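# Screw the fan blade's cap tight onto the shaft

## Task

Turn the cap that holds the fan blade onto the fan's shaft until it is fully tightened, and make sure the fan is still upright at the end.

## Robot and tools

Robot: two 6-joint arms, left_arm and right_arm, each with a parallel two-finger gripper and a wrist camera. Calibrated base positions in the scene frame: left_arm at (-0.009, +0.277, +0.025) m, quat_wxyz (+1.000, 0, 0, -0.017); right_arm at (-0.013, -0.371, +0.039) m, quat_wxyz (+1.000, 0, 0, +0.021).

Scene frame: origin at table-top height, halfway between the nominal bases. +z is up, +x points out over the table, and left_arm sits on the +y side. Arm names do not match left or right in the images. All reported hand poses, velocities and targets use this frame. A gripper's fingers point along its own +z and open and close along its own y. end_effector_position is the point between the finger pads, about 1 cm short of the fingertips. Reported poses can be off by a few centimetres, more at long reach.

Row format, used by both execute_actions and move: 14 numbers, each in [-1, 1]. They are dx, dy, dz, rx, ry, rz, opening for left_arm, then the same seven for right_arm. Always send all 14, even when only one arm moves. dx, dy, dz are an offset along the scene axes. rx, ry, rz form one rotation vector, applied about the Hand target's position. 1.0 stands for 0.6 m or 180 degrees. The offsets count from the arm's Hand target at the start of the call, not from the previous row, so sending the same offset again moves the arm further. If dx, dy, dz together are longer than 1.0, they may be shortened along their line. opening is absolute: +1 is fully open (0.094 m) and -1 is closed. Sending six zeros re-commands the current Hand target. A 0 in the opening slot closes the gripper halfway, so to leave a gripper unchanged, send its present command again.

execute_actions(actions, cameras): actions is a list of actions. Each action is a table of up to 15 rows, and each row runs for one control step of 1/30 s. If a table has fewer than 15 rows, its last row repeats until 15 steps are done. Every row in an action counts from the pose at the start of that action. An empty list returns only the state and images. cameras selects which images come back: omitted, null or ["all"] gives all; [] gives none; an unknown name makes the call invalid.

move(target, speed, blend, opening_speed, blocking, cameras): target is one row or a list of up to 15 rows. Every row is an offset from the same starting Hand targets, and the gripper follows a straight path to each. speed is the top path speed in m/s, from 0.002 to 2.9, default 0.25; rotation is capped at twice that number in rad/s. It can be one value or one per target. blend, in m, rounds the corners at intermediate targets; 0 means a sharp stop-and-go. opening_speed is how fast the commanded opening changes, per second on the -1 to 1 scale, at least 0.2. blocking=false returns after about 0.5 s while the move carries on.
- A path takes at least 0.5 s and is cut off at 10 s.
- Paths do not avoid obstacles or the other arm. Grippers lag behind the path and can overshoot the speed, especially with the arm stretched out.
- Keep paths away from an arm's own base, because they can flip its shoulder posture.
- Faster moves, and targets further past a contact, hit and press harder.
- Opening changes on later targets are applied on arrival, after everything has come to rest.
- The result adds a "move:" line giving the outcome (done, off_target, moving, held, fault) and any limits (limits=paced means the command was clipped; limits=held means steps were withheld). done means the arm rests within 10 mm and 2 degrees of its target. Neither done nor off_target tells you about contact.

wait(seconds 0 to 10): lets the scene run while the arms hold their last commands. stop: brakes a running move; it needs braking room, more after a fast move. zoom_image(camera, region [x0, y0, x1, y1] in pixels, at most 504x504): gives a closer view of the latest image from cam_high, cam_low, cam_left_wrist or cam_right_wrist. All four cameras are 672x504. read_manual(section "licences") returns only licence text. finished_scene (scene 1) ends the scene for good.

Motion notes:
- Each control step, the commanded orientation is limited to within 40 degrees of the gripper's measured orientation, so large turns need several steps or calls.
- Friction and gravity often leave the gripper short of its target, sagging or tilted. Check each result. The next command, even all zeros, asks for the target again; if the gap remains, send it as an extra offset.
- A blocked arm keeps pushing. To release it, command a target back beyond the gripper's actual position.
- Very small moves may not happen at all, or may go the wrong way.

Result fields:
- end_effector_position, end_effector_quat_wxyz and Hand target (the last commanded pose after clipping; new offsets start from it).
- Tool commands.
- grip_measured, on the opening scale. It reads up to about 2.7 mm wide when empty. Under a firm grip it reads roughly 3 mm narrower than the part, and less still on round parts.
- Joint positions: the last number is the finger opening in m.
- Joint velocities: "within noise" means the arm is at rest.
- Joint torques: drive output including gravity. Joints 1 to 3 wrap around at ±28 N m.
- grip_effort_nm: motor effort, negative when closing. It is not pad force.

Gripping: each pad squeezes with about 50 to 64 N, reaching full force once the command is about 0.05 below the touch reading (0.11 or more for a round part). Close slowly on anything fragile. To release, command an opening well above grip_measured.

Heat: holding loads, stretching out, or pushing toward an unreachable pose heats the motors, even while you think. MOTOR HOT appears at 75 °C. At 90 °C an OVER-TEMPERATURE FAULT folds that arm away for the rest of the scene. At 100 °C the arm collapses.

Timing: the simulation keeps running while you write, and a running move continues during that time.

Screwing: turning the cap takes repeated cycles. Grip the cap, turn it with rz (within the 40-degree limit), open, turn back, grip again, and stop once it no longer turns.

Avoid:
- Collisions or squeezing between the two arms. Closing one gripper on the other arm's fingers counts as squeezing, and a hard one can fail the task.
- Slams, hard pushes, and releasing parts while they are moving.
- Knocking the fan over. It must be left standing.
- Anything falling or being left off the table, which fails the task.
- Loose objects may occasionally be nudged by outside pushes.

Each tool is called after "Request:" by a JSON object that holds its "fn" and its "kwargs".

## Session

Request:
{"fn": "execute_actions", "kwargs": {"actions": []}}

Scene clock: 0.00 s.
left_arm: end_effector_position=(+0.3653, +0.3088, +0.1299) grip_measured=+1.000 grip_effort_nm=n/a end_effector_quat_wxyz=(+0.627, -0.088, +0.773, +0.039) | right_arm: end_effector_position=(+0.3644, -0.3219, +0.1361) grip_measured=+1.000 grip_effort_nm=n/a end_effector_quat_wxyz=(+0.612, -0.098, +0.784, +0.024)
Joint positions: left_arm=[0.048 1.547 0.243 1.09 -0.157 -0.086 0.094] | right_arm=[0.061 1.566 0.27 1.043 -0.06 -0.1 0.094]
Joint velocities: within noise
Joint torques (N m): no reading
Motor temperatures (°C): left_arm=[21 21 20 21 22 20 20] | right_arm=[21 20 22 21 18 21 21]
Heat: left arm: 22 °C; right arm: 22 °C.
Hand target: left_arm +0.3675, +0.3089, +0.1359; +0.634, -0.088, +0.767, +0.038 | right_arm +0.3669, -0.3216, +0.1424; +0.620, -0.098, +0.778, +0.025
Tool commands: left_gripper/opening=+1.0 right_gripper/opening=+1.0

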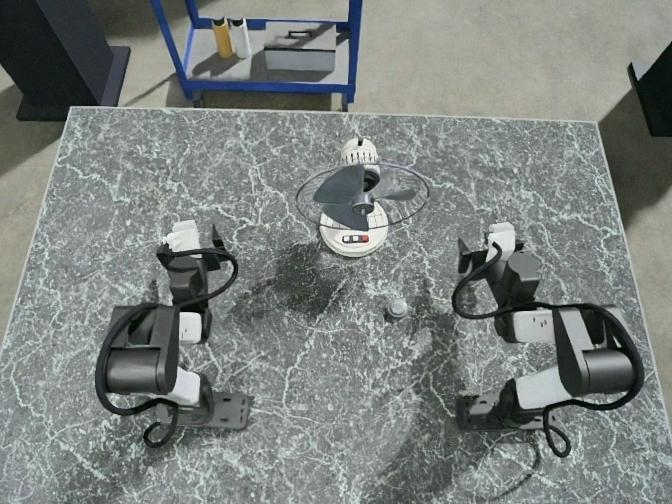

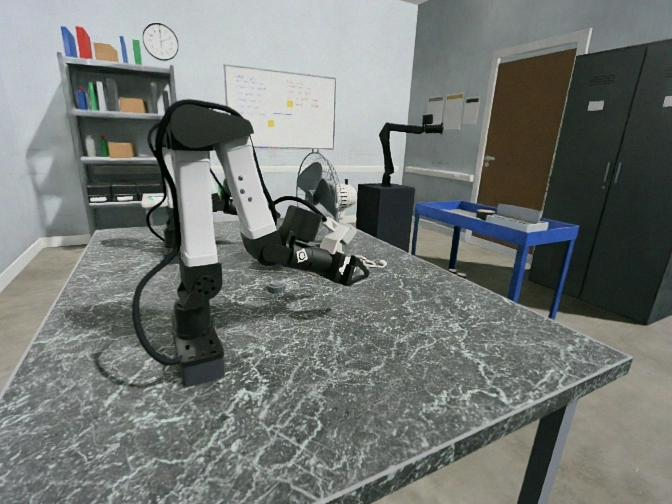

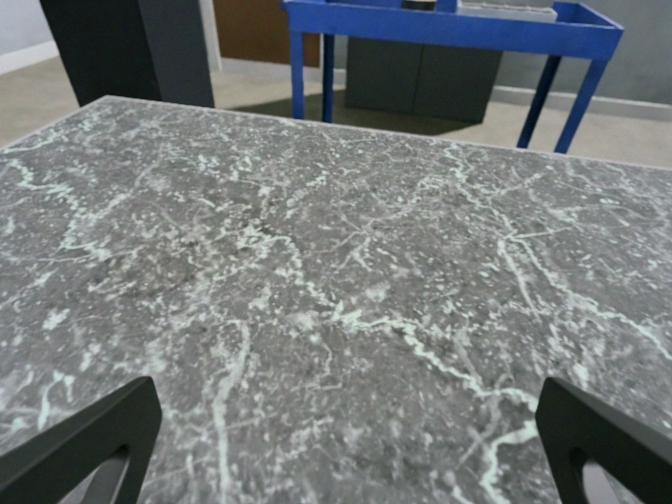

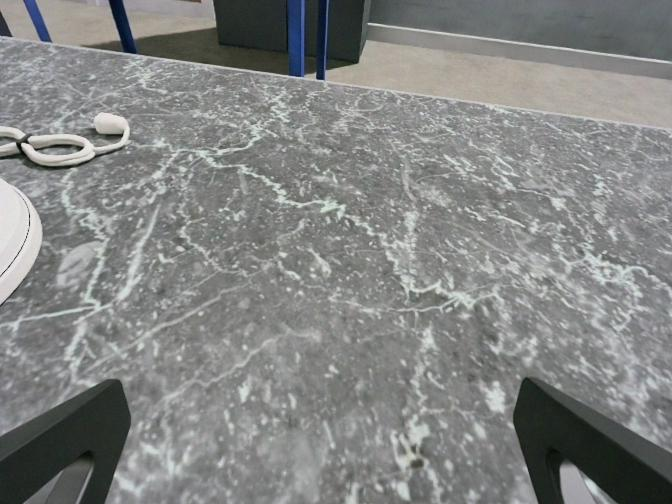

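Request:
{"fn": "zoom_image", "kwargs": {"camera": "cam_high", "region": [270, 120, 460, 340]}}

Request:
{"fn": "zoom_image", "kwargs": {"camera": "cam_low", "region": [240, 130, 400, 310]}}

Scaled by 2.291 from the camera's 672x504 image, which has a finer 960x720 frame.

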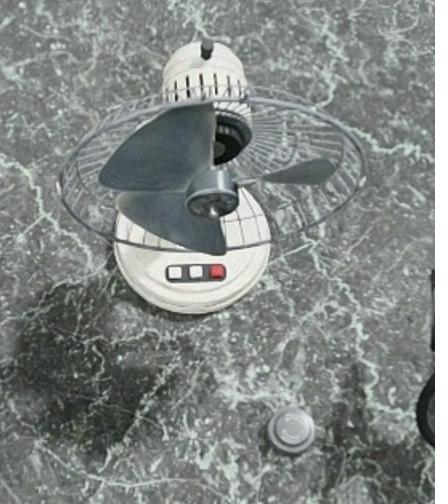

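Scaled by 2.800 from the camera's 672x504 image, which has a finer 960x720 frame.

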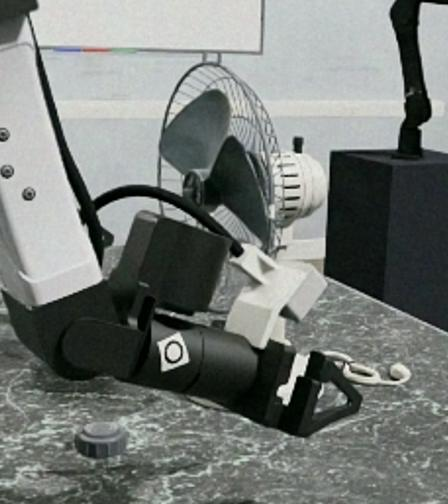

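Request:
{"fn": "move", "kwargs": {"target": [0,0,0,0,0,0,1, -0.235,0.286,0.22,-0.017,0.427,-0.067,1]}}

Scene clock: 4.67 s.
left_arm: end_effector_position=(+0.3653, +0.3088, +0.1299) grip_measured=+1.000 grip_effort_nm=-0.022 end_effector_quat_wxyz=(+0.627, -0.088, +0.773, +0.039) | right_arm: end_effector_position=(+0.2377, -0.1437, +0.2680) grip_measured=+1.000 grip_effort_nm=0.002 end_effector_quat_wxyz=(+0.078, -0.004, +0.995, +0.063)
Joint positions: left_arm=[0.048 1.547 0.243 1.09 -0.157 -0.086 0.094] | right_arm=[0.701 1.707 1.851 -1.514 0.011 0.733 0.094]
Joint velocities: within noise
Joint torques (N m): left_arm=[-0.24 -5.67 6.35 2.24 -0.05 -0.08] | right_arm=[0.17 -7.06 7.32 0 -0.23 0.17]
Motor temperatures (°C): left_arm=[21 22 21 23 22 20 20] | right_arm=[21 20 23 22 18 21 21]
Heat: left arm: 23 °C; right arm: 23 °C.
Hand target: left_arm +0.3675, +0.3089, +0.1359; +0.634, -0.088, +0.767, +0.038 | right_arm +0.2259, -0.1500, +0.2743; -0.001, +0.000, +1.000, +0.000
Off the commanded pose: left_arm 0.006 m, 1 deg | right_arm 0.015 m, 12 deg.
joint sent to its limit (right arm) — joint 4 (wrist pitch), lower limit. The joint targets are off in orientation, not in position.
move: off_target (right_arm)

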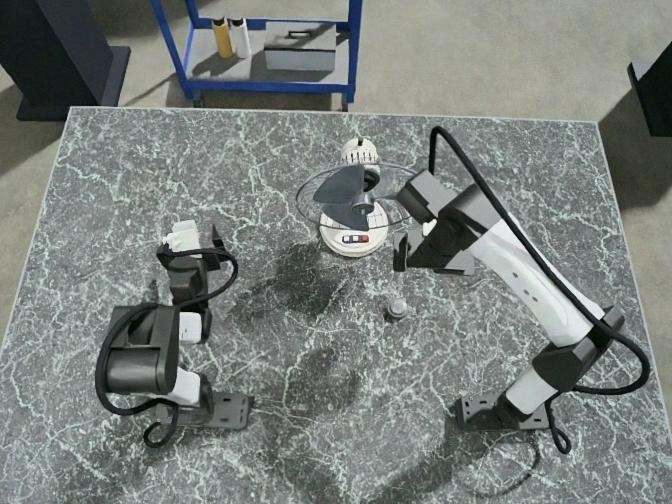

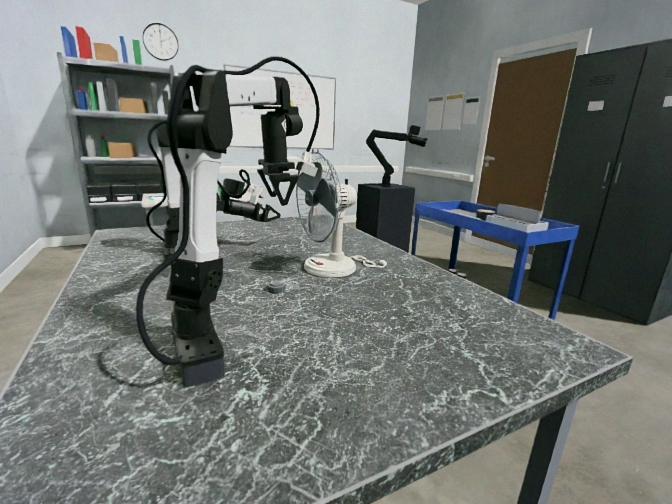

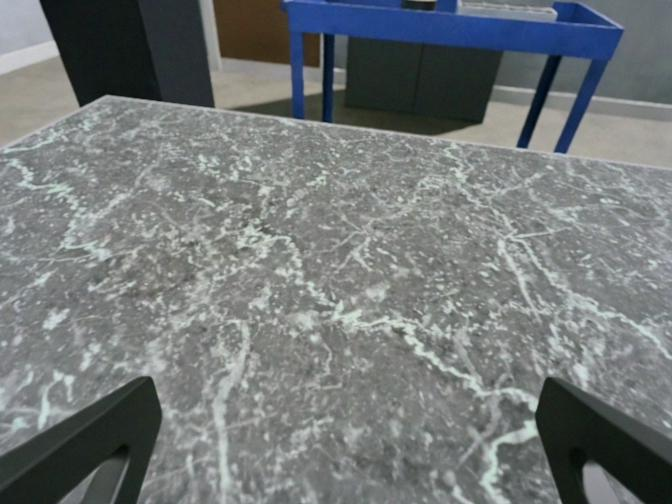

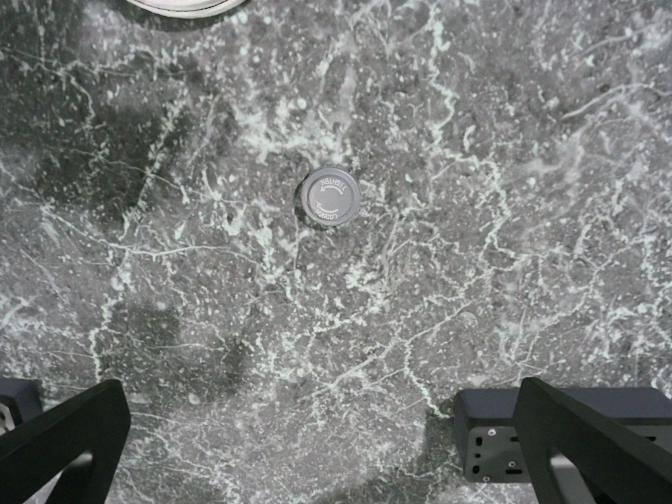

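Request:
{"fn": "zoom_image", "kwargs": {"camera": "cam_right_wrist", "region": [280, 145, 380, 245]}}

Request:
{"fn": "zoom_image", "kwargs": {"camera": "cam_low", "region": [250, 130, 400, 310]}}

Scaled by 5.040 from the camera's 672x504 image, which has a finer 960x720 frame.

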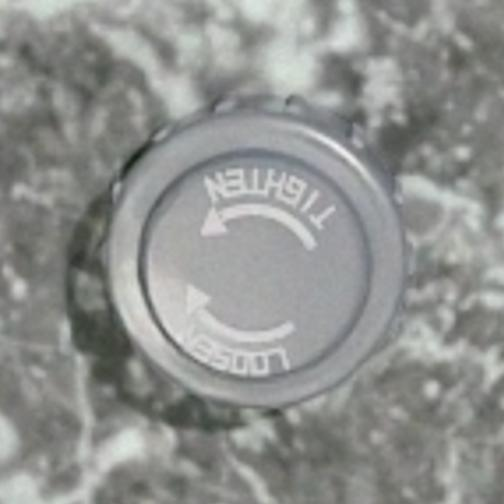

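Scaled by 2.800 from the camera's 672x504 image, which has a finer 960x720 frame.

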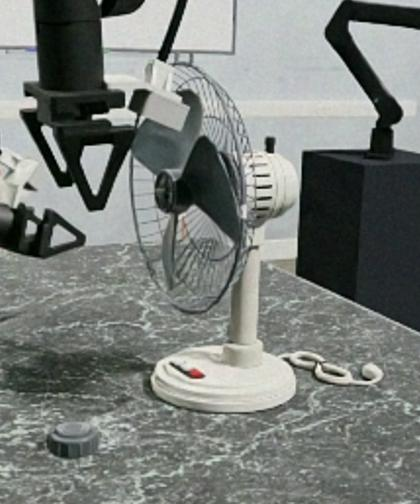

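Request:
{"fn": "move", "kwargs": {"target": [0,0,0,0,0,0,1, -0.093,-0.083,0.06,0.1523,-0.4828,0.1523,1]}}

Scene clock: 9.60 s.
left_arm: end_effector_position=(+0.3653, +0.3088, +0.1299) grip_measured=+1.000 grip_effort_nm=-0.017 end_effector_quat_wxyz=(+0.627, -0.088, +0.773, +0.039) | right_arm: end_effector_position=(+0.1697, -0.2002, +0.3089) grip_measured=+1.000 grip_effort_nm=0.002 end_effector_quat_wxyz=(+0.668, -0.215, +0.681, +0.209)
Joint positions: left_arm=[0.048 1.547 0.243 1.09 -0.157 -0.086 0.094] | right_arm=[1.007 0.324 0.393 -0.09 0.44 0.007 0.094]
Joint velocities: within noise
Joint torques (N m): left_arm=[-0.23 -5.68 6.34 2.23 -0.05 -0.06] | right_arm=[-0.8 1.25 5.35 2.81 -0.24 -0.02]
Motor temperatures (°C): left_arm=[21 22 22 25 22 20 20] | right_arm=[21 20 23 23 18 21 21]
Heat: left arm: 25 °C; right arm: 23 °C.
Hand target: left_arm +0.3675, +0.3089, +0.1359; +0.634, -0.088, +0.767, +0.038 | right_arm +0.1702, -0.1999, +0.3104; +0.674, -0.213, +0.675, +0.212
Off the commanded pose: left_arm 0.006 m, 1 deg | right_arm 0.002 m, 1 deg.
move: done

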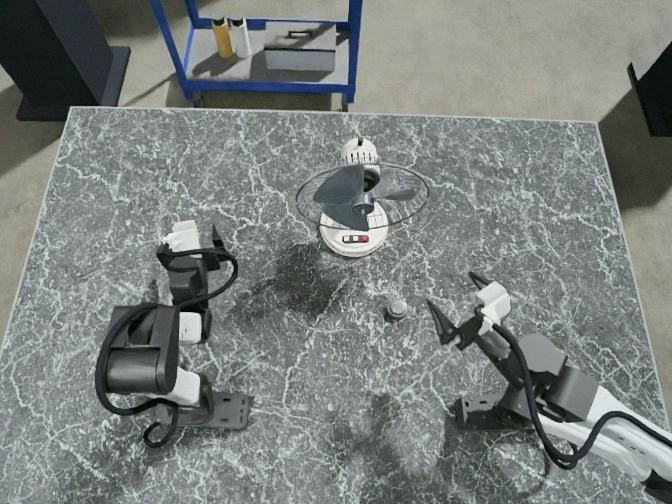

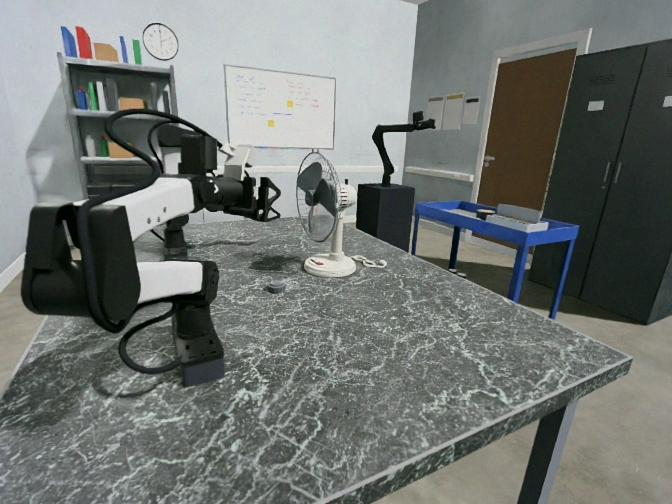

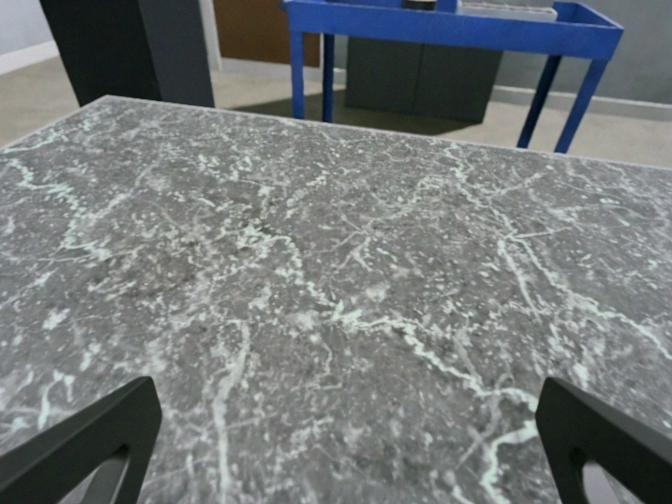

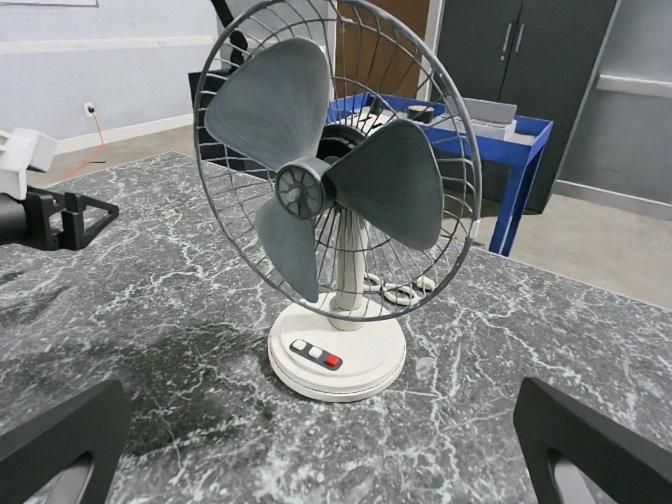

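Request:
{"fn": "zoom_image", "kwargs": {"camera": "cam_right_wrist", "region": [190, 0, 490, 320]}}

Request:
{"fn": "zoom_image", "kwargs": {"camera": "cam_right_wrist", "region": [250, 140, 360, 240]}}

Scaled by 1.575 from the camera's 672x504 image, which has a finer 960x720 frame.

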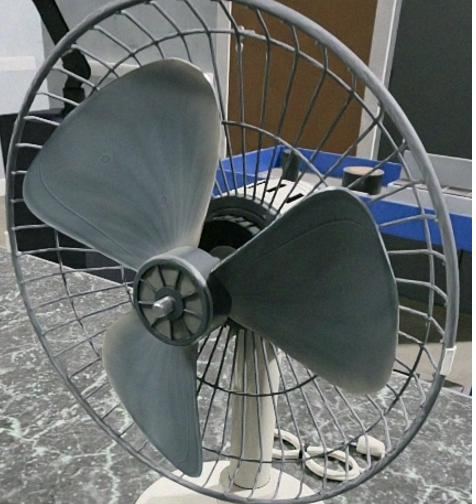

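Scaled by 4.582 from the camera's 672x504 image, which has a finer 960x720 frame.

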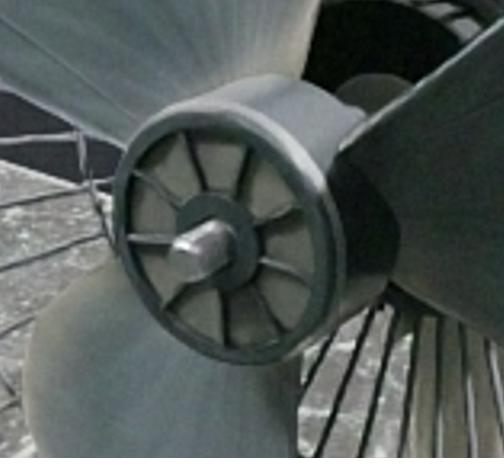

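Request:
{"fn": "move", "kwargs": {"target": [0,0,0,0,0,0,1, 0.138,0.155,-0.233,0.0469,0.5319,-0.3439,1]}}

Scene clock: 16.03 s.
left_arm: end_effector_position=(+0.3653, +0.3088, +0.1299) grip_measured=+1.000 grip_effort_nm=-0.022 end_effector_quat_wxyz=(+0.627, -0.088, +0.773, +0.039) | right_arm: end_effector_position=(+0.2528, -0.1062, +0.1683) grip_measured=+1.000 grip_effort_nm=-0.002 end_effector_quat_wxyz=(+0.007, +0.375, +0.927, +0.006)
Joint positions: left_arm=[0.048 1.547 0.243 1.09 -0.157 -0.086 0.094] | right_arm=[0.746 1.959 1.785 -1.381 0.009 1.556 0.094]
Joint velocities: within noise
Joint torques (N m): left_arm=[-0.31 -5.59 6.42 2.25 -0.04 -0.09] | right_arm=[-0.58 -7.68 7.43 -0.05 -0.16 0.22]
Motor temperatures (°C): left_arm=[21 23 23 27 22 20 20] | right_arm=[21 20 24 24 18 21 21]
Heat: left arm: 27 °C; right arm: 24 °C.
Hand target: left_arm +0.3675, +0.3089, +0.1359; +0.634, -0.088, +0.767, +0.038 | right_arm +0.2529, -0.1068, +0.1705; +0.000, +0.383, +0.924, +0.000
Off the commanded pose: left_arm 0.006 m, 1 deg | right_arm 0.002 m, 1 deg.
move: done

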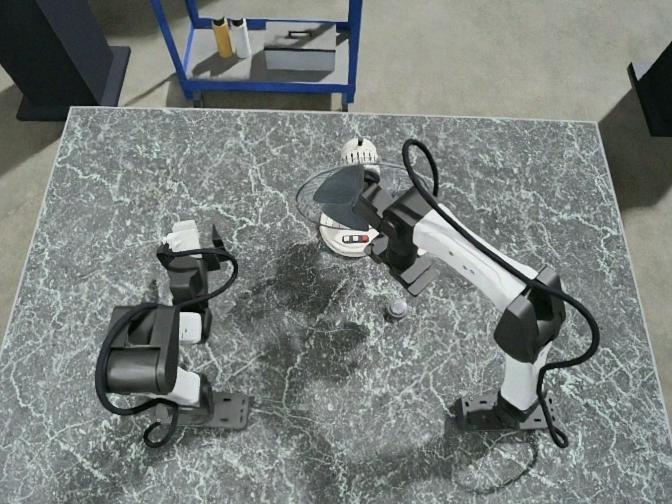

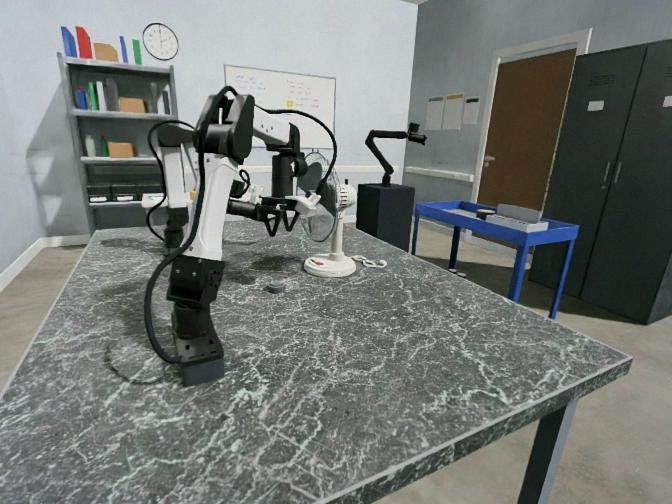

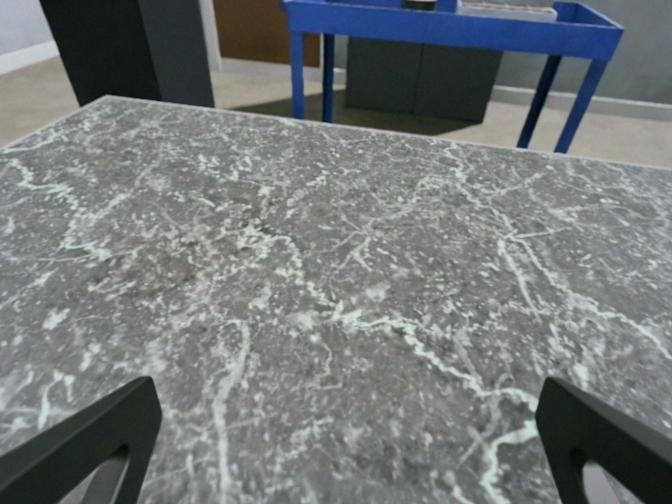

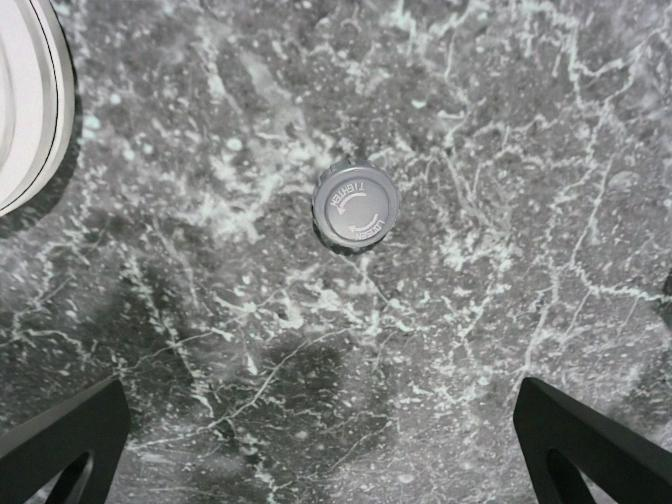

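Request:
{"fn": "move", "kwargs": {"target": [0,0,0,0,0,0,1, -0.0048,-0.0137,-0.175,0,0,0,1], "cameras": ["cam_right_wrist","cam_low"]}}

Scene clock: 17.70 s.
left_arm: end_effector_position=(+0.3653, +0.3088, +0.1299) grip_measured=+1.000 grip_effort_nm=-0.022 end_effector_quat_wxyz=(+0.627, -0.088, +0.773, +0.039) | right_arm: end_effector_position=(+0.2520, -0.1113, +0.0703) grip_measured=+1.000 grip_effort_nm=0.002 end_effector_quat_wxyz=(+0.007, +0.379, +0.925, +0.008)
Joint positions: left_arm=[0.048 1.547 0.243 1.09 -0.157 -0.086 0.094] | right_arm=[0.737 1.986 1.431 -0.995 0.007 1.556 0.094]
Joint velocities: within noise
Joint torques (N m): left_arm=[-0.17 -5.6 6.43 2.22 -0.08 -0.09] | right_arm=[-0.77 -8.18 4.18 0.28 -0.14 0.06]
Motor temperatures (°C): left_arm=[21 23 23 28 22 20 20] | right_arm=[21 21 24 24 18 21 21]
Heat: left arm: 28 °C; right arm: 24 °C.
Hand target: left_arm +0.3675, +0.3089, +0.1359; +0.634, -0.088, +0.767, +0.038 | right_arm +0.2500, -0.1150, +0.0655; +0.000, +0.383, +0.924, +0.000
Off the commanded pose: left_arm 0.006 m, 1 deg | right_arm 0.006 m, 1 deg.
move: done
Images, in order (width x height): cam_low 672x504, cam_right_wrist 672x504.

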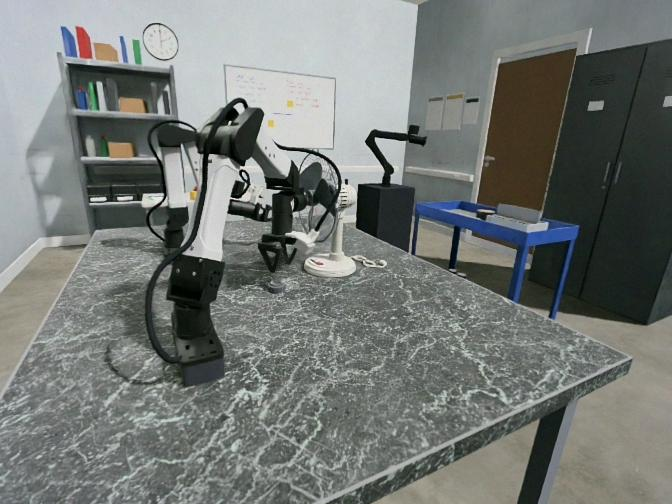

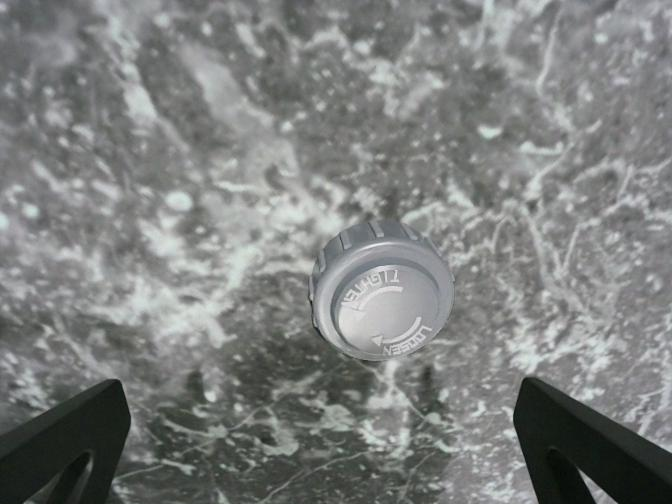

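Request:
{"fn": "zoom_image", "kwargs": {"camera": "cam_right_wrist", "region": [280, 190, 490, 400]}}

Scaled by 2.400 from the camera's 672x504 image, which has a finer 960x720 frame.

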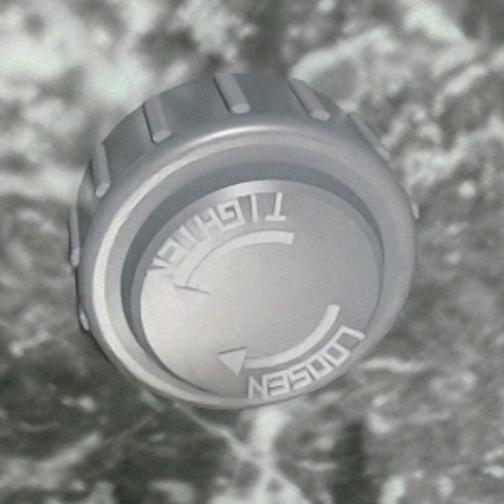

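Request:
{"fn": "move", "kwargs": {"target": [0,0,0,0,0,0,1, -0.0217,-0.0228,-0.0333,0,0,0,1], "cameras": ["cam_right_wrist","cam_low"]}}

Request:
{"fn": "zoom_image", "kwargs": {"camera": "cam_low", "region": [240, 220, 360, 310]}}

Scene clock: 19.37 s.
left_arm: end_effector_position=(+0.3653, +0.3088, +0.1299) grip_measured=+1.000 grip_effort_nm=-0.007 end_effector_quat_wxyz=(+0.627, -0.088, +0.773, +0.039) | right_arm: end_effector_position=(+0.2369, -0.1261, +0.0382) grip_measured=+1.000 grip_effort_nm=0.002 end_effector_quat_wxyz=(+0.001, +0.379, +0.925, -0.007)
Joint positions: left_arm=[0.048 1.547 0.243 1.09 -0.157 -0.086 0.094] | right_arm=[0.737 1.986 1.294 -0.891 0.007 1.556 0.094]
Joint velocities: within noise
Joint torques (N m): left_arm=[-0.23 -5.56 6.43 2.24 -0.05 -0.1] | right_arm=[-1.07 -11.28 3.69 0.14 -0.15 0.08]
Motor temperatures (°C): left_arm=[21 23 23 28 22 20 20] | right_arm=[21 21 24 24 18 21 21]
Heat: left arm: 28 °C; right arm: 24 °C.
Hand target: left_arm +0.3675, +0.3089, +0.1359; +0.634, -0.088, +0.767, +0.038 | right_arm +0.2370, -0.1288, +0.0455; +0.000, +0.383, +0.924, +0.000
Off the commanded pose: left_arm 0.006 m, 1 deg | right_arm 0.008 m, 1 deg.
move: done
Images, in order (width x height): cam_low 672x504, cam_right_wrist 672x504.

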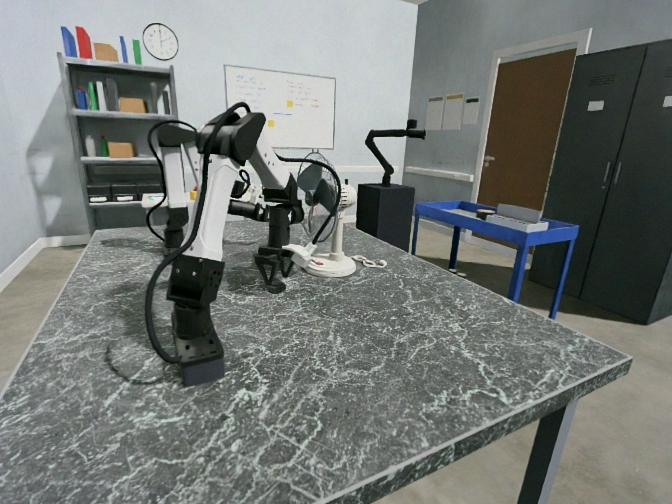

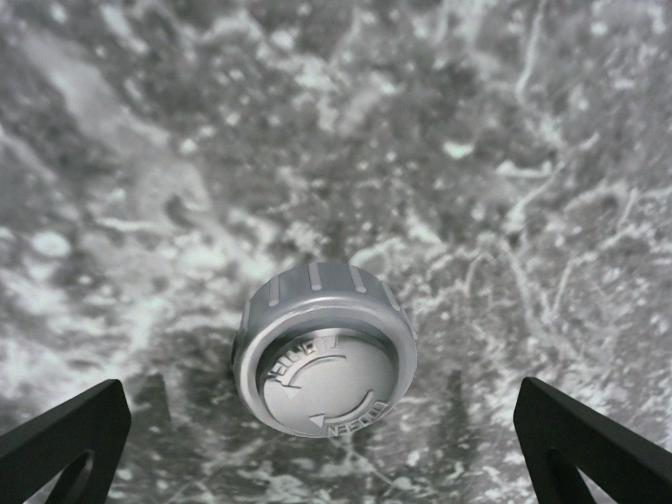

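Scaled by 4.200 from the camera's 672x504 image, which has a finer 960x720 frame.

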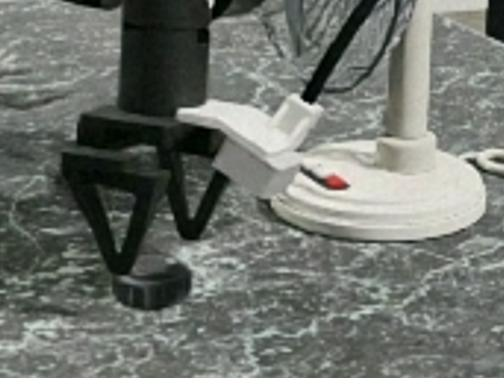

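Request:
{"fn": "move", "kwargs": {"target": [0,0,0,0,0,0,1, 0,0,-0.03,0,0,0,1], "cameras": ["cam_right_wrist","cam_low"], "speed": 0.08}}

Request:
{"fn": "zoom_image", "kwargs": {"camera": "cam_low", "region": [240, 220, 360, 310]}}

Scene clock: 20.63 s.
left_arm: end_effector_position=(+0.3653, +0.3088, +0.1299) grip_measured=+1.000 grip_effort_nm=-0.022 end_effector_quat_wxyz=(+0.627, -0.088, +0.773, +0.039) | right_arm: end_effector_position=(+0.2395, -0.1236, +0.0305) grip_measured=+1.000 grip_effort_nm=0.002 end_effector_quat_wxyz=(+0.006, +0.379, +0.925, +0.007)
Joint positions: left_arm=[0.048 1.547 0.243 1.09 -0.157 -0.086 0.094] | right_arm=[0.737 1.986 1.259 -0.826 0.007 1.556 0.094]
Joint velocities: within noise
Joint torques (N m): left_arm=[-0.32 -5.67 6.46 2.25 -0.06 -0.04] | right_arm=[-1.06 -8.46 3.66 0.25 -0.16 0.06]
Motor temperatures (°C): left_arm=[21 23 23 29 22 20 20] | right_arm=[21 21 24 23 18 21 21]
Heat: left arm: 29 °C; right arm: 24 °C.
Hand target: left_arm +0.3675, +0.3089, +0.1359; +0.634, -0.088, +0.767, +0.038 | right_arm +0.2370, -0.1288, +0.0274; +0.000, +0.383, +0.924, +0.000
Off the commanded pose: left_arm 0.006 m, 1 deg | right_arm 0.006 m, 1 deg.
move: done
Images, in order (width x height): cam_low 672x504, cam_right_wrist 672x504.

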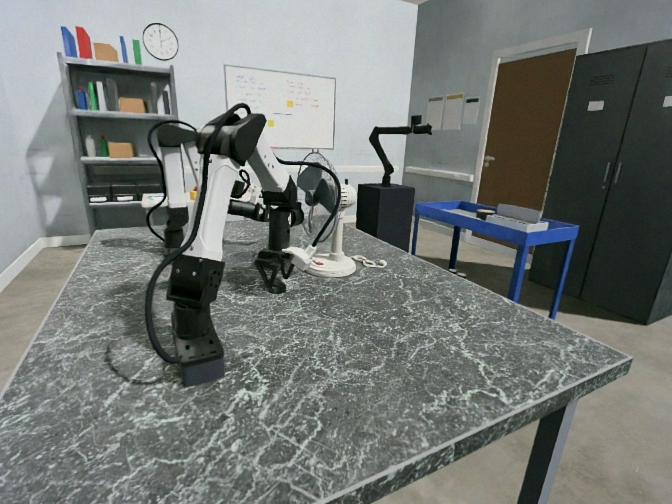

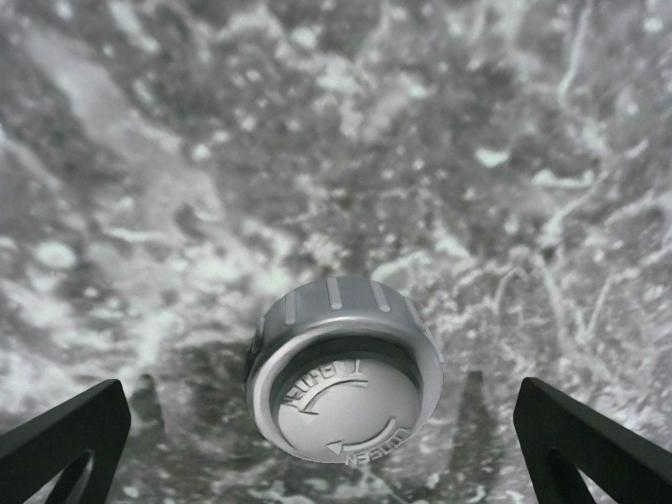

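Scaled by 4.200 from the camera's 672x504 image, which has a finer 960x720 frame.

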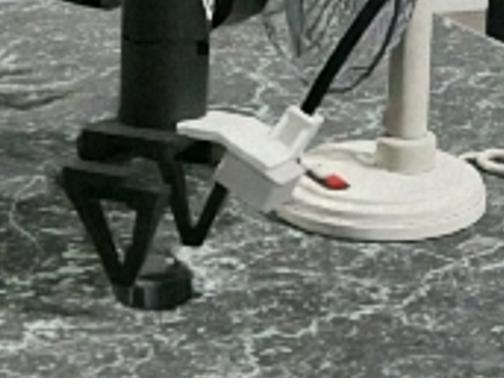

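Request:
{"fn": "move", "kwargs": {"target": [0,0,0,0,0,0,1, -0.005,-0.005,-0.021,0,0,0,1], "cameras": ["cam_right_wrist","cam_low"], "speed": 0.08}}

Request:
{"fn": "zoom_image", "kwargs": {"camera": "cam_low", "region": [240, 220, 360, 310]}}

Scene clock: 21.90 s.
left_arm: end_effector_position=(+0.3653, +0.3088, +0.1299) grip_measured=+1.000 grip_effort_nm=-0.022 end_effector_quat_wxyz=(+0.627, -0.088, +0.773, +0.039) | right_arm: end_effector_position=(+0.2373, -0.1257, +0.0210) grip_measured=+1.000 grip_effort_nm=0.002 end_effector_quat_wxyz=(+0.008, +0.379, +0.925, +0.011)
Joint positions: left_arm=[0.048 1.547 0.243 1.09 -0.157 -0.086 0.094] | right_arm=[0.737 1.986 1.216 -0.774 0.007 1.556 0.094]
Joint velocities: within noise
Joint torques (N m): left_arm=[-0.17 -5.74 6.46 2.27 -0.08 -0.08] | right_arm=[-1.05 -7.5 3.6 0.25 -0.15 0.08]
Motor temperatures (°C): left_arm=[21 23 23 29 22 20 20] | right_arm=[21 21 24 23 18 21 21]
Heat: left arm: 29 °C; right arm: 24 °C.
Hand target: left_arm +0.3675, +0.3089, +0.1359; +0.634, -0.088, +0.767, +0.038 | right_arm +0.2340, -0.1318, +0.0149; +0.000, +0.383, +0.924, +0.000
Off the commanded pose: left_arm 0.006 m, 1 deg | right_arm 0.009 m, 2 deg.
move: done
Images, in order (width x height): cam_low 672x504, cam_right_wrist 672x504.

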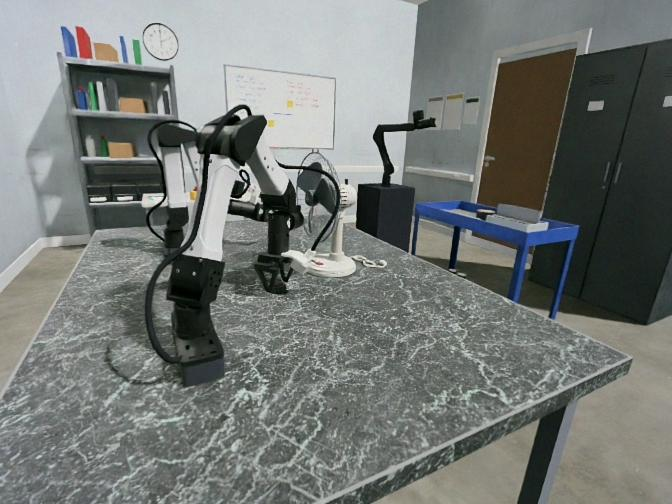

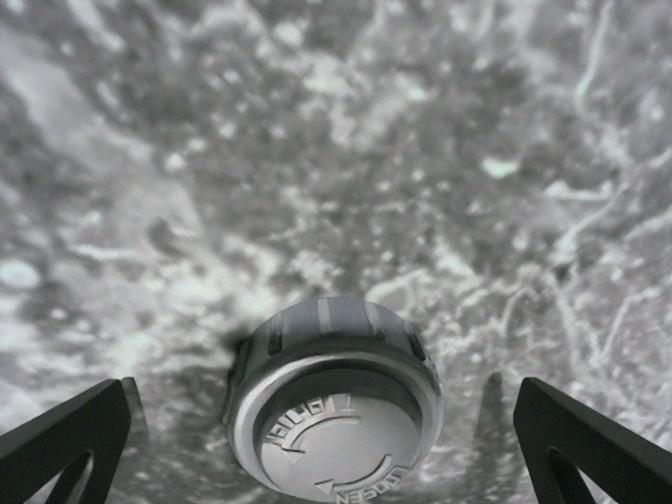

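Scaled by 4.200 from the camera's 672x504 image, which has a finer 960x720 frame.

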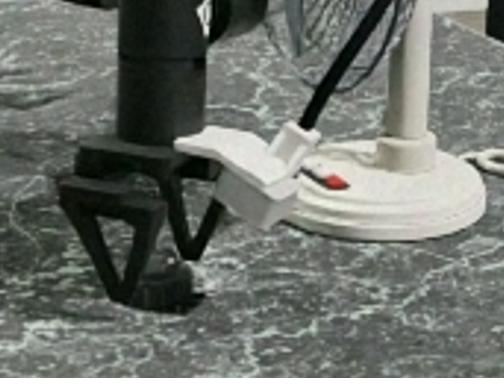

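Request:
{"fn": "move", "kwargs": {"target": [0,0,0,0,0,0,1, -0.004,-0.004,-0.007,0,0,0,1], "cameras": ["cam_right_wrist"], "speed": 0.08}}

Scene clock: 22.97 s.
left_arm: end_effector_position=(+0.3653, +0.3088, +0.1299) grip_measured=+1.000 grip_effort_nm=-0.022 end_effector_quat_wxyz=(+0.627, -0.088, +0.773, +0.039) | right_arm: end_effector_position=(+0.2347, -0.1283, +0.0160) grip_measured=+1.000 grip_effort_nm=-0.002 end_effector_quat_wxyz=(+0.008, +0.379, +0.925, +0.010)
Joint positions: left_arm=[0.048 1.547 0.243 1.09 -0.157 -0.086 0.094] | right_arm=[0.737 1.986 1.193 -0.753 0.006 1.556 0.094]
Joint velocities: within noise
Joint torques (N m): left_arm=[-0.34 -5.67 6.35 2.28 -0.03 -0.08] | right_arm=[-1.02 -7.66 3.55 0.23 -0.13 0.08]
Motor temperatures (°C): left_arm=[21 23 23 29 22 20 20] | right_arm=[21 21 24 23 18 21 21]
Heat: left arm: 29 °C; right arm: 24 °C.
Hand target: left_arm +0.3675, +0.3089, +0.1359; +0.634, -0.088, +0.767, +0.038 | right_arm +0.2316, -0.1342, +0.0106; +0.000, +0.383, +0.924, +0.000
Off the commanded pose: left_arm 0.006 m, 1 deg | right_arm 0.008 m, 1 deg.
move: done
Images, in order (width x height): cam_right_wrist 672x504.

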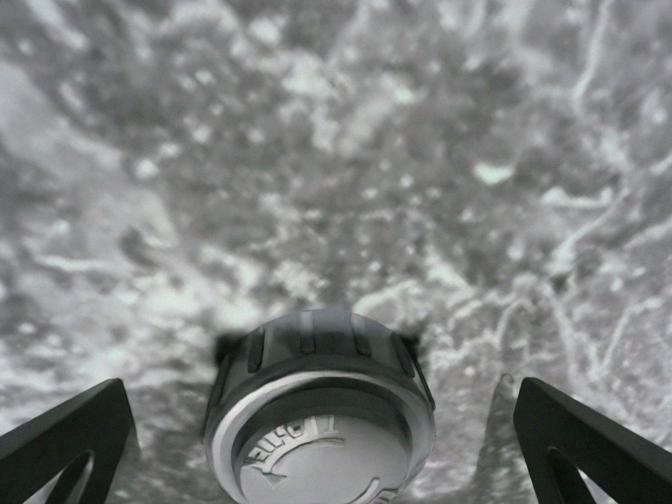

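Request:
{"fn": "zoom_image", "kwargs": {"camera": "cam_right_wrist", "region": [60, 350, 200, 504]}}

Request:
{"fn": "zoom_image", "kwargs": {"camera": "cam_right_wrist", "region": [190, 350, 460, 504]}}

Request:
{"fn": "zoom_image", "kwargs": {"camera": "cam_right_wrist", "region": [450, 350, 590, 504]}}

Scaled by 3.273 from the camera's 672x504 image, which has a finer 960x720 frame.

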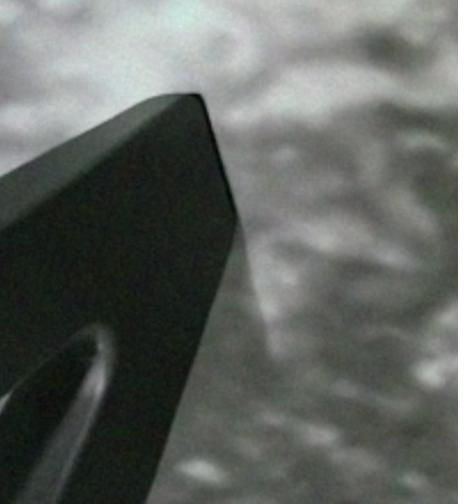

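Scaled by 1.867 from the camera's 672x504 image, which has a finer 960x720 frame.

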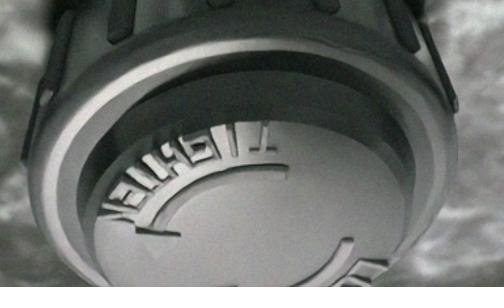

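Scaled by 3.273 from the camera's 672x504 image, which has a finer 960x720 frame.

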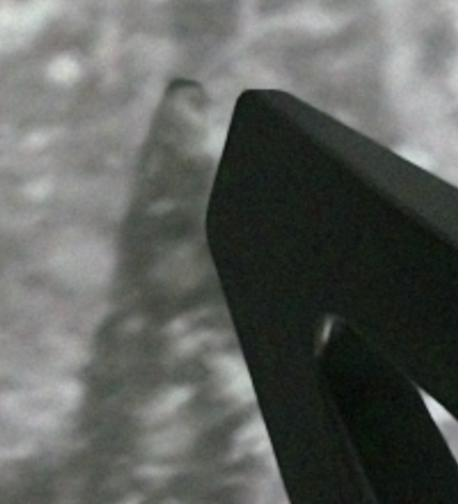

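Request:
{"fn": "move", "kwargs": {"target": [0,0,0,0,0,0,1, 0,0,0,0,0,0,-0.15], "cameras": ["cam_right_wrist"], "opening_speed": 0.5}}

Scene clock: 27.23 s.
left_arm: end_effector_position=(+0.3653, +0.3088, +0.1299) grip_measured=+1.000 grip_effort_nm=-0.022 end_effector_quat_wxyz=(+0.627, -0.088, +0.773, +0.039) | right_arm: end_effector_position=(+0.2349, -0.1281, +0.0160) grip_measured=+0.023 grip_effort_nm=-1.018 end_effector_quat_wxyz=(+0.008, +0.379, +0.925, +0.010)
Joint positions: left_arm=[0.048 1.547 0.243 1.09 -0.157 -0.086 0.094] | right_arm=[0.737 1.986 1.193 -0.752 0.006 1.556 0.048]
Joint velocities: within noise
Joint torques (N m): left_arm=[-0.14 -5.68 6.37 2.22 -0.04 -0.07] | right_arm=[-1.03 -7.61 3.52 0.25 -0.14 0.02]
Motor temperatures (°C): left_arm=[21 23 24 30 22 20 20] | right_arm=[21 22 24 23 18 21 21]
Heat: left arm: 30 °C; right arm: 24 °C.
Hand target: left_arm +0.3675, +0.3089, +0.1359; +0.634, -0.088, +0.767, +0.038 | right_arm +0.2316, -0.1342, +0.0106; +0.000, +0.383, +0.924, +0.000
Off the commanded pose: left_arm 0.006 m, 1 deg | right_arm 0.009 m, 2 deg.
move: done
Images, in order (width x height): cam_right_wrist 672x504.

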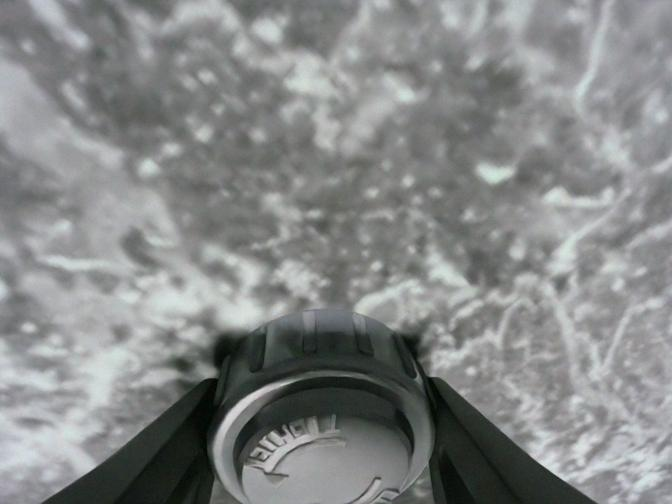

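Request:
{"fn": "zoom_image", "kwargs": {"camera": "cam_right_wrist", "region": [180, 300, 470, 504]}}

Scaled by 1.738 from the camera's 672x504 image, which has a finer 960x720 frame.

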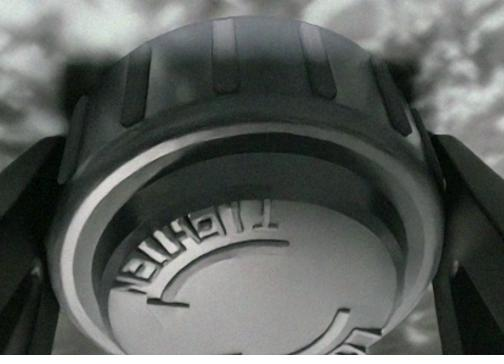

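Request:
{"fn": "move", "kwargs": {"target": [0,0,0,0,0,0,1, -0.02,-0.03,0.25,0,0,0,-0.15], "cameras": ["cam_right_wrist","cam_low","cam_high"], "speed": 0.2}}

Scene clock: 29.30 s.
left_arm: end_effector_position=(+0.3653, +0.3088, +0.1299) grip_measured=+1.000 grip_effort_nm=-0.012 end_effector_quat_wxyz=(+0.627, -0.088, +0.773, +0.039) | right_arm: end_effector_position=(+0.2190, -0.1504, +0.1476) grip_measured=+0.023 grip_effort_nm=-1.028 end_effector_quat_wxyz=(-0.001, +0.382, +0.924, -0.008)
Joint positions: left_arm=[0.048 1.547 0.243 1.09 -0.157 -0.086 0.094] | right_arm=[0.722 1.772 1.461 -1.275 0.005 1.547 0.048]
Joint velocities: within noise
Joint torques (N m): left_arm=[-0.21 -5.6 6.37 2.23 -0.06 -0.11] | right_arm=[-0.95 -9.42 7.06 -0.16 -0.15 -0.01]
Motor temperatures (°C): left_arm=[21 23 24 30 22 20 20] | right_arm=[21 22 24 23 18 21 21]
Heat: left arm: 30 °C; right arm: 24 °C.
Hand target: left_arm +0.3675, +0.3089, +0.1359; +0.634, -0.088, +0.767, +0.038 | right_arm +0.2195, -0.1521, +0.1607; +0.000, +0.383, +0.924, +0.000
Off the commanded pose: left_arm 0.006 m, 1 deg | right_arm 0.013 m, 1 deg.
move: off_target (right_arm)
Images, in order (width x height): cam_high 672x504, cam_low 672x504, cam_right_wrist 672x504.

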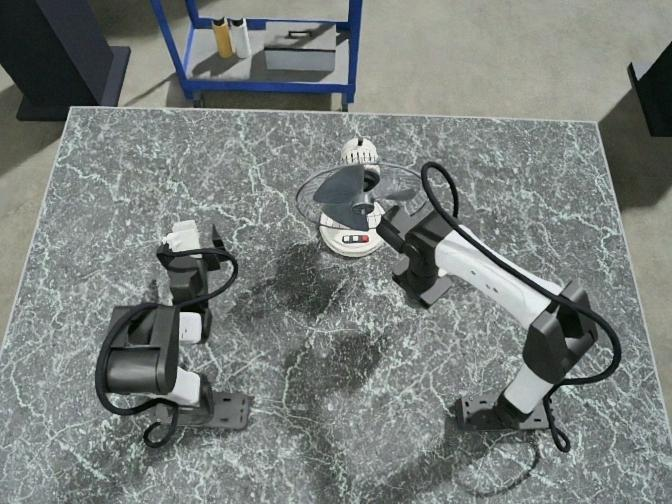

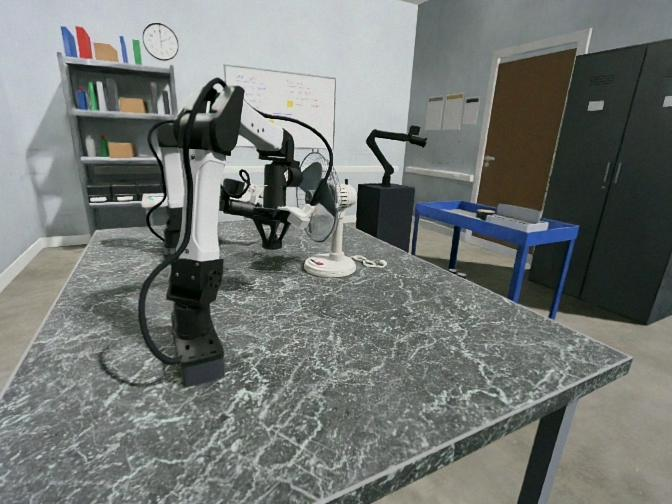

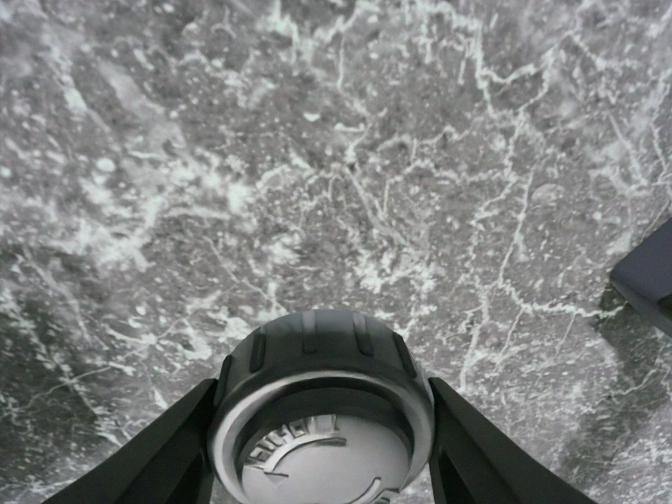

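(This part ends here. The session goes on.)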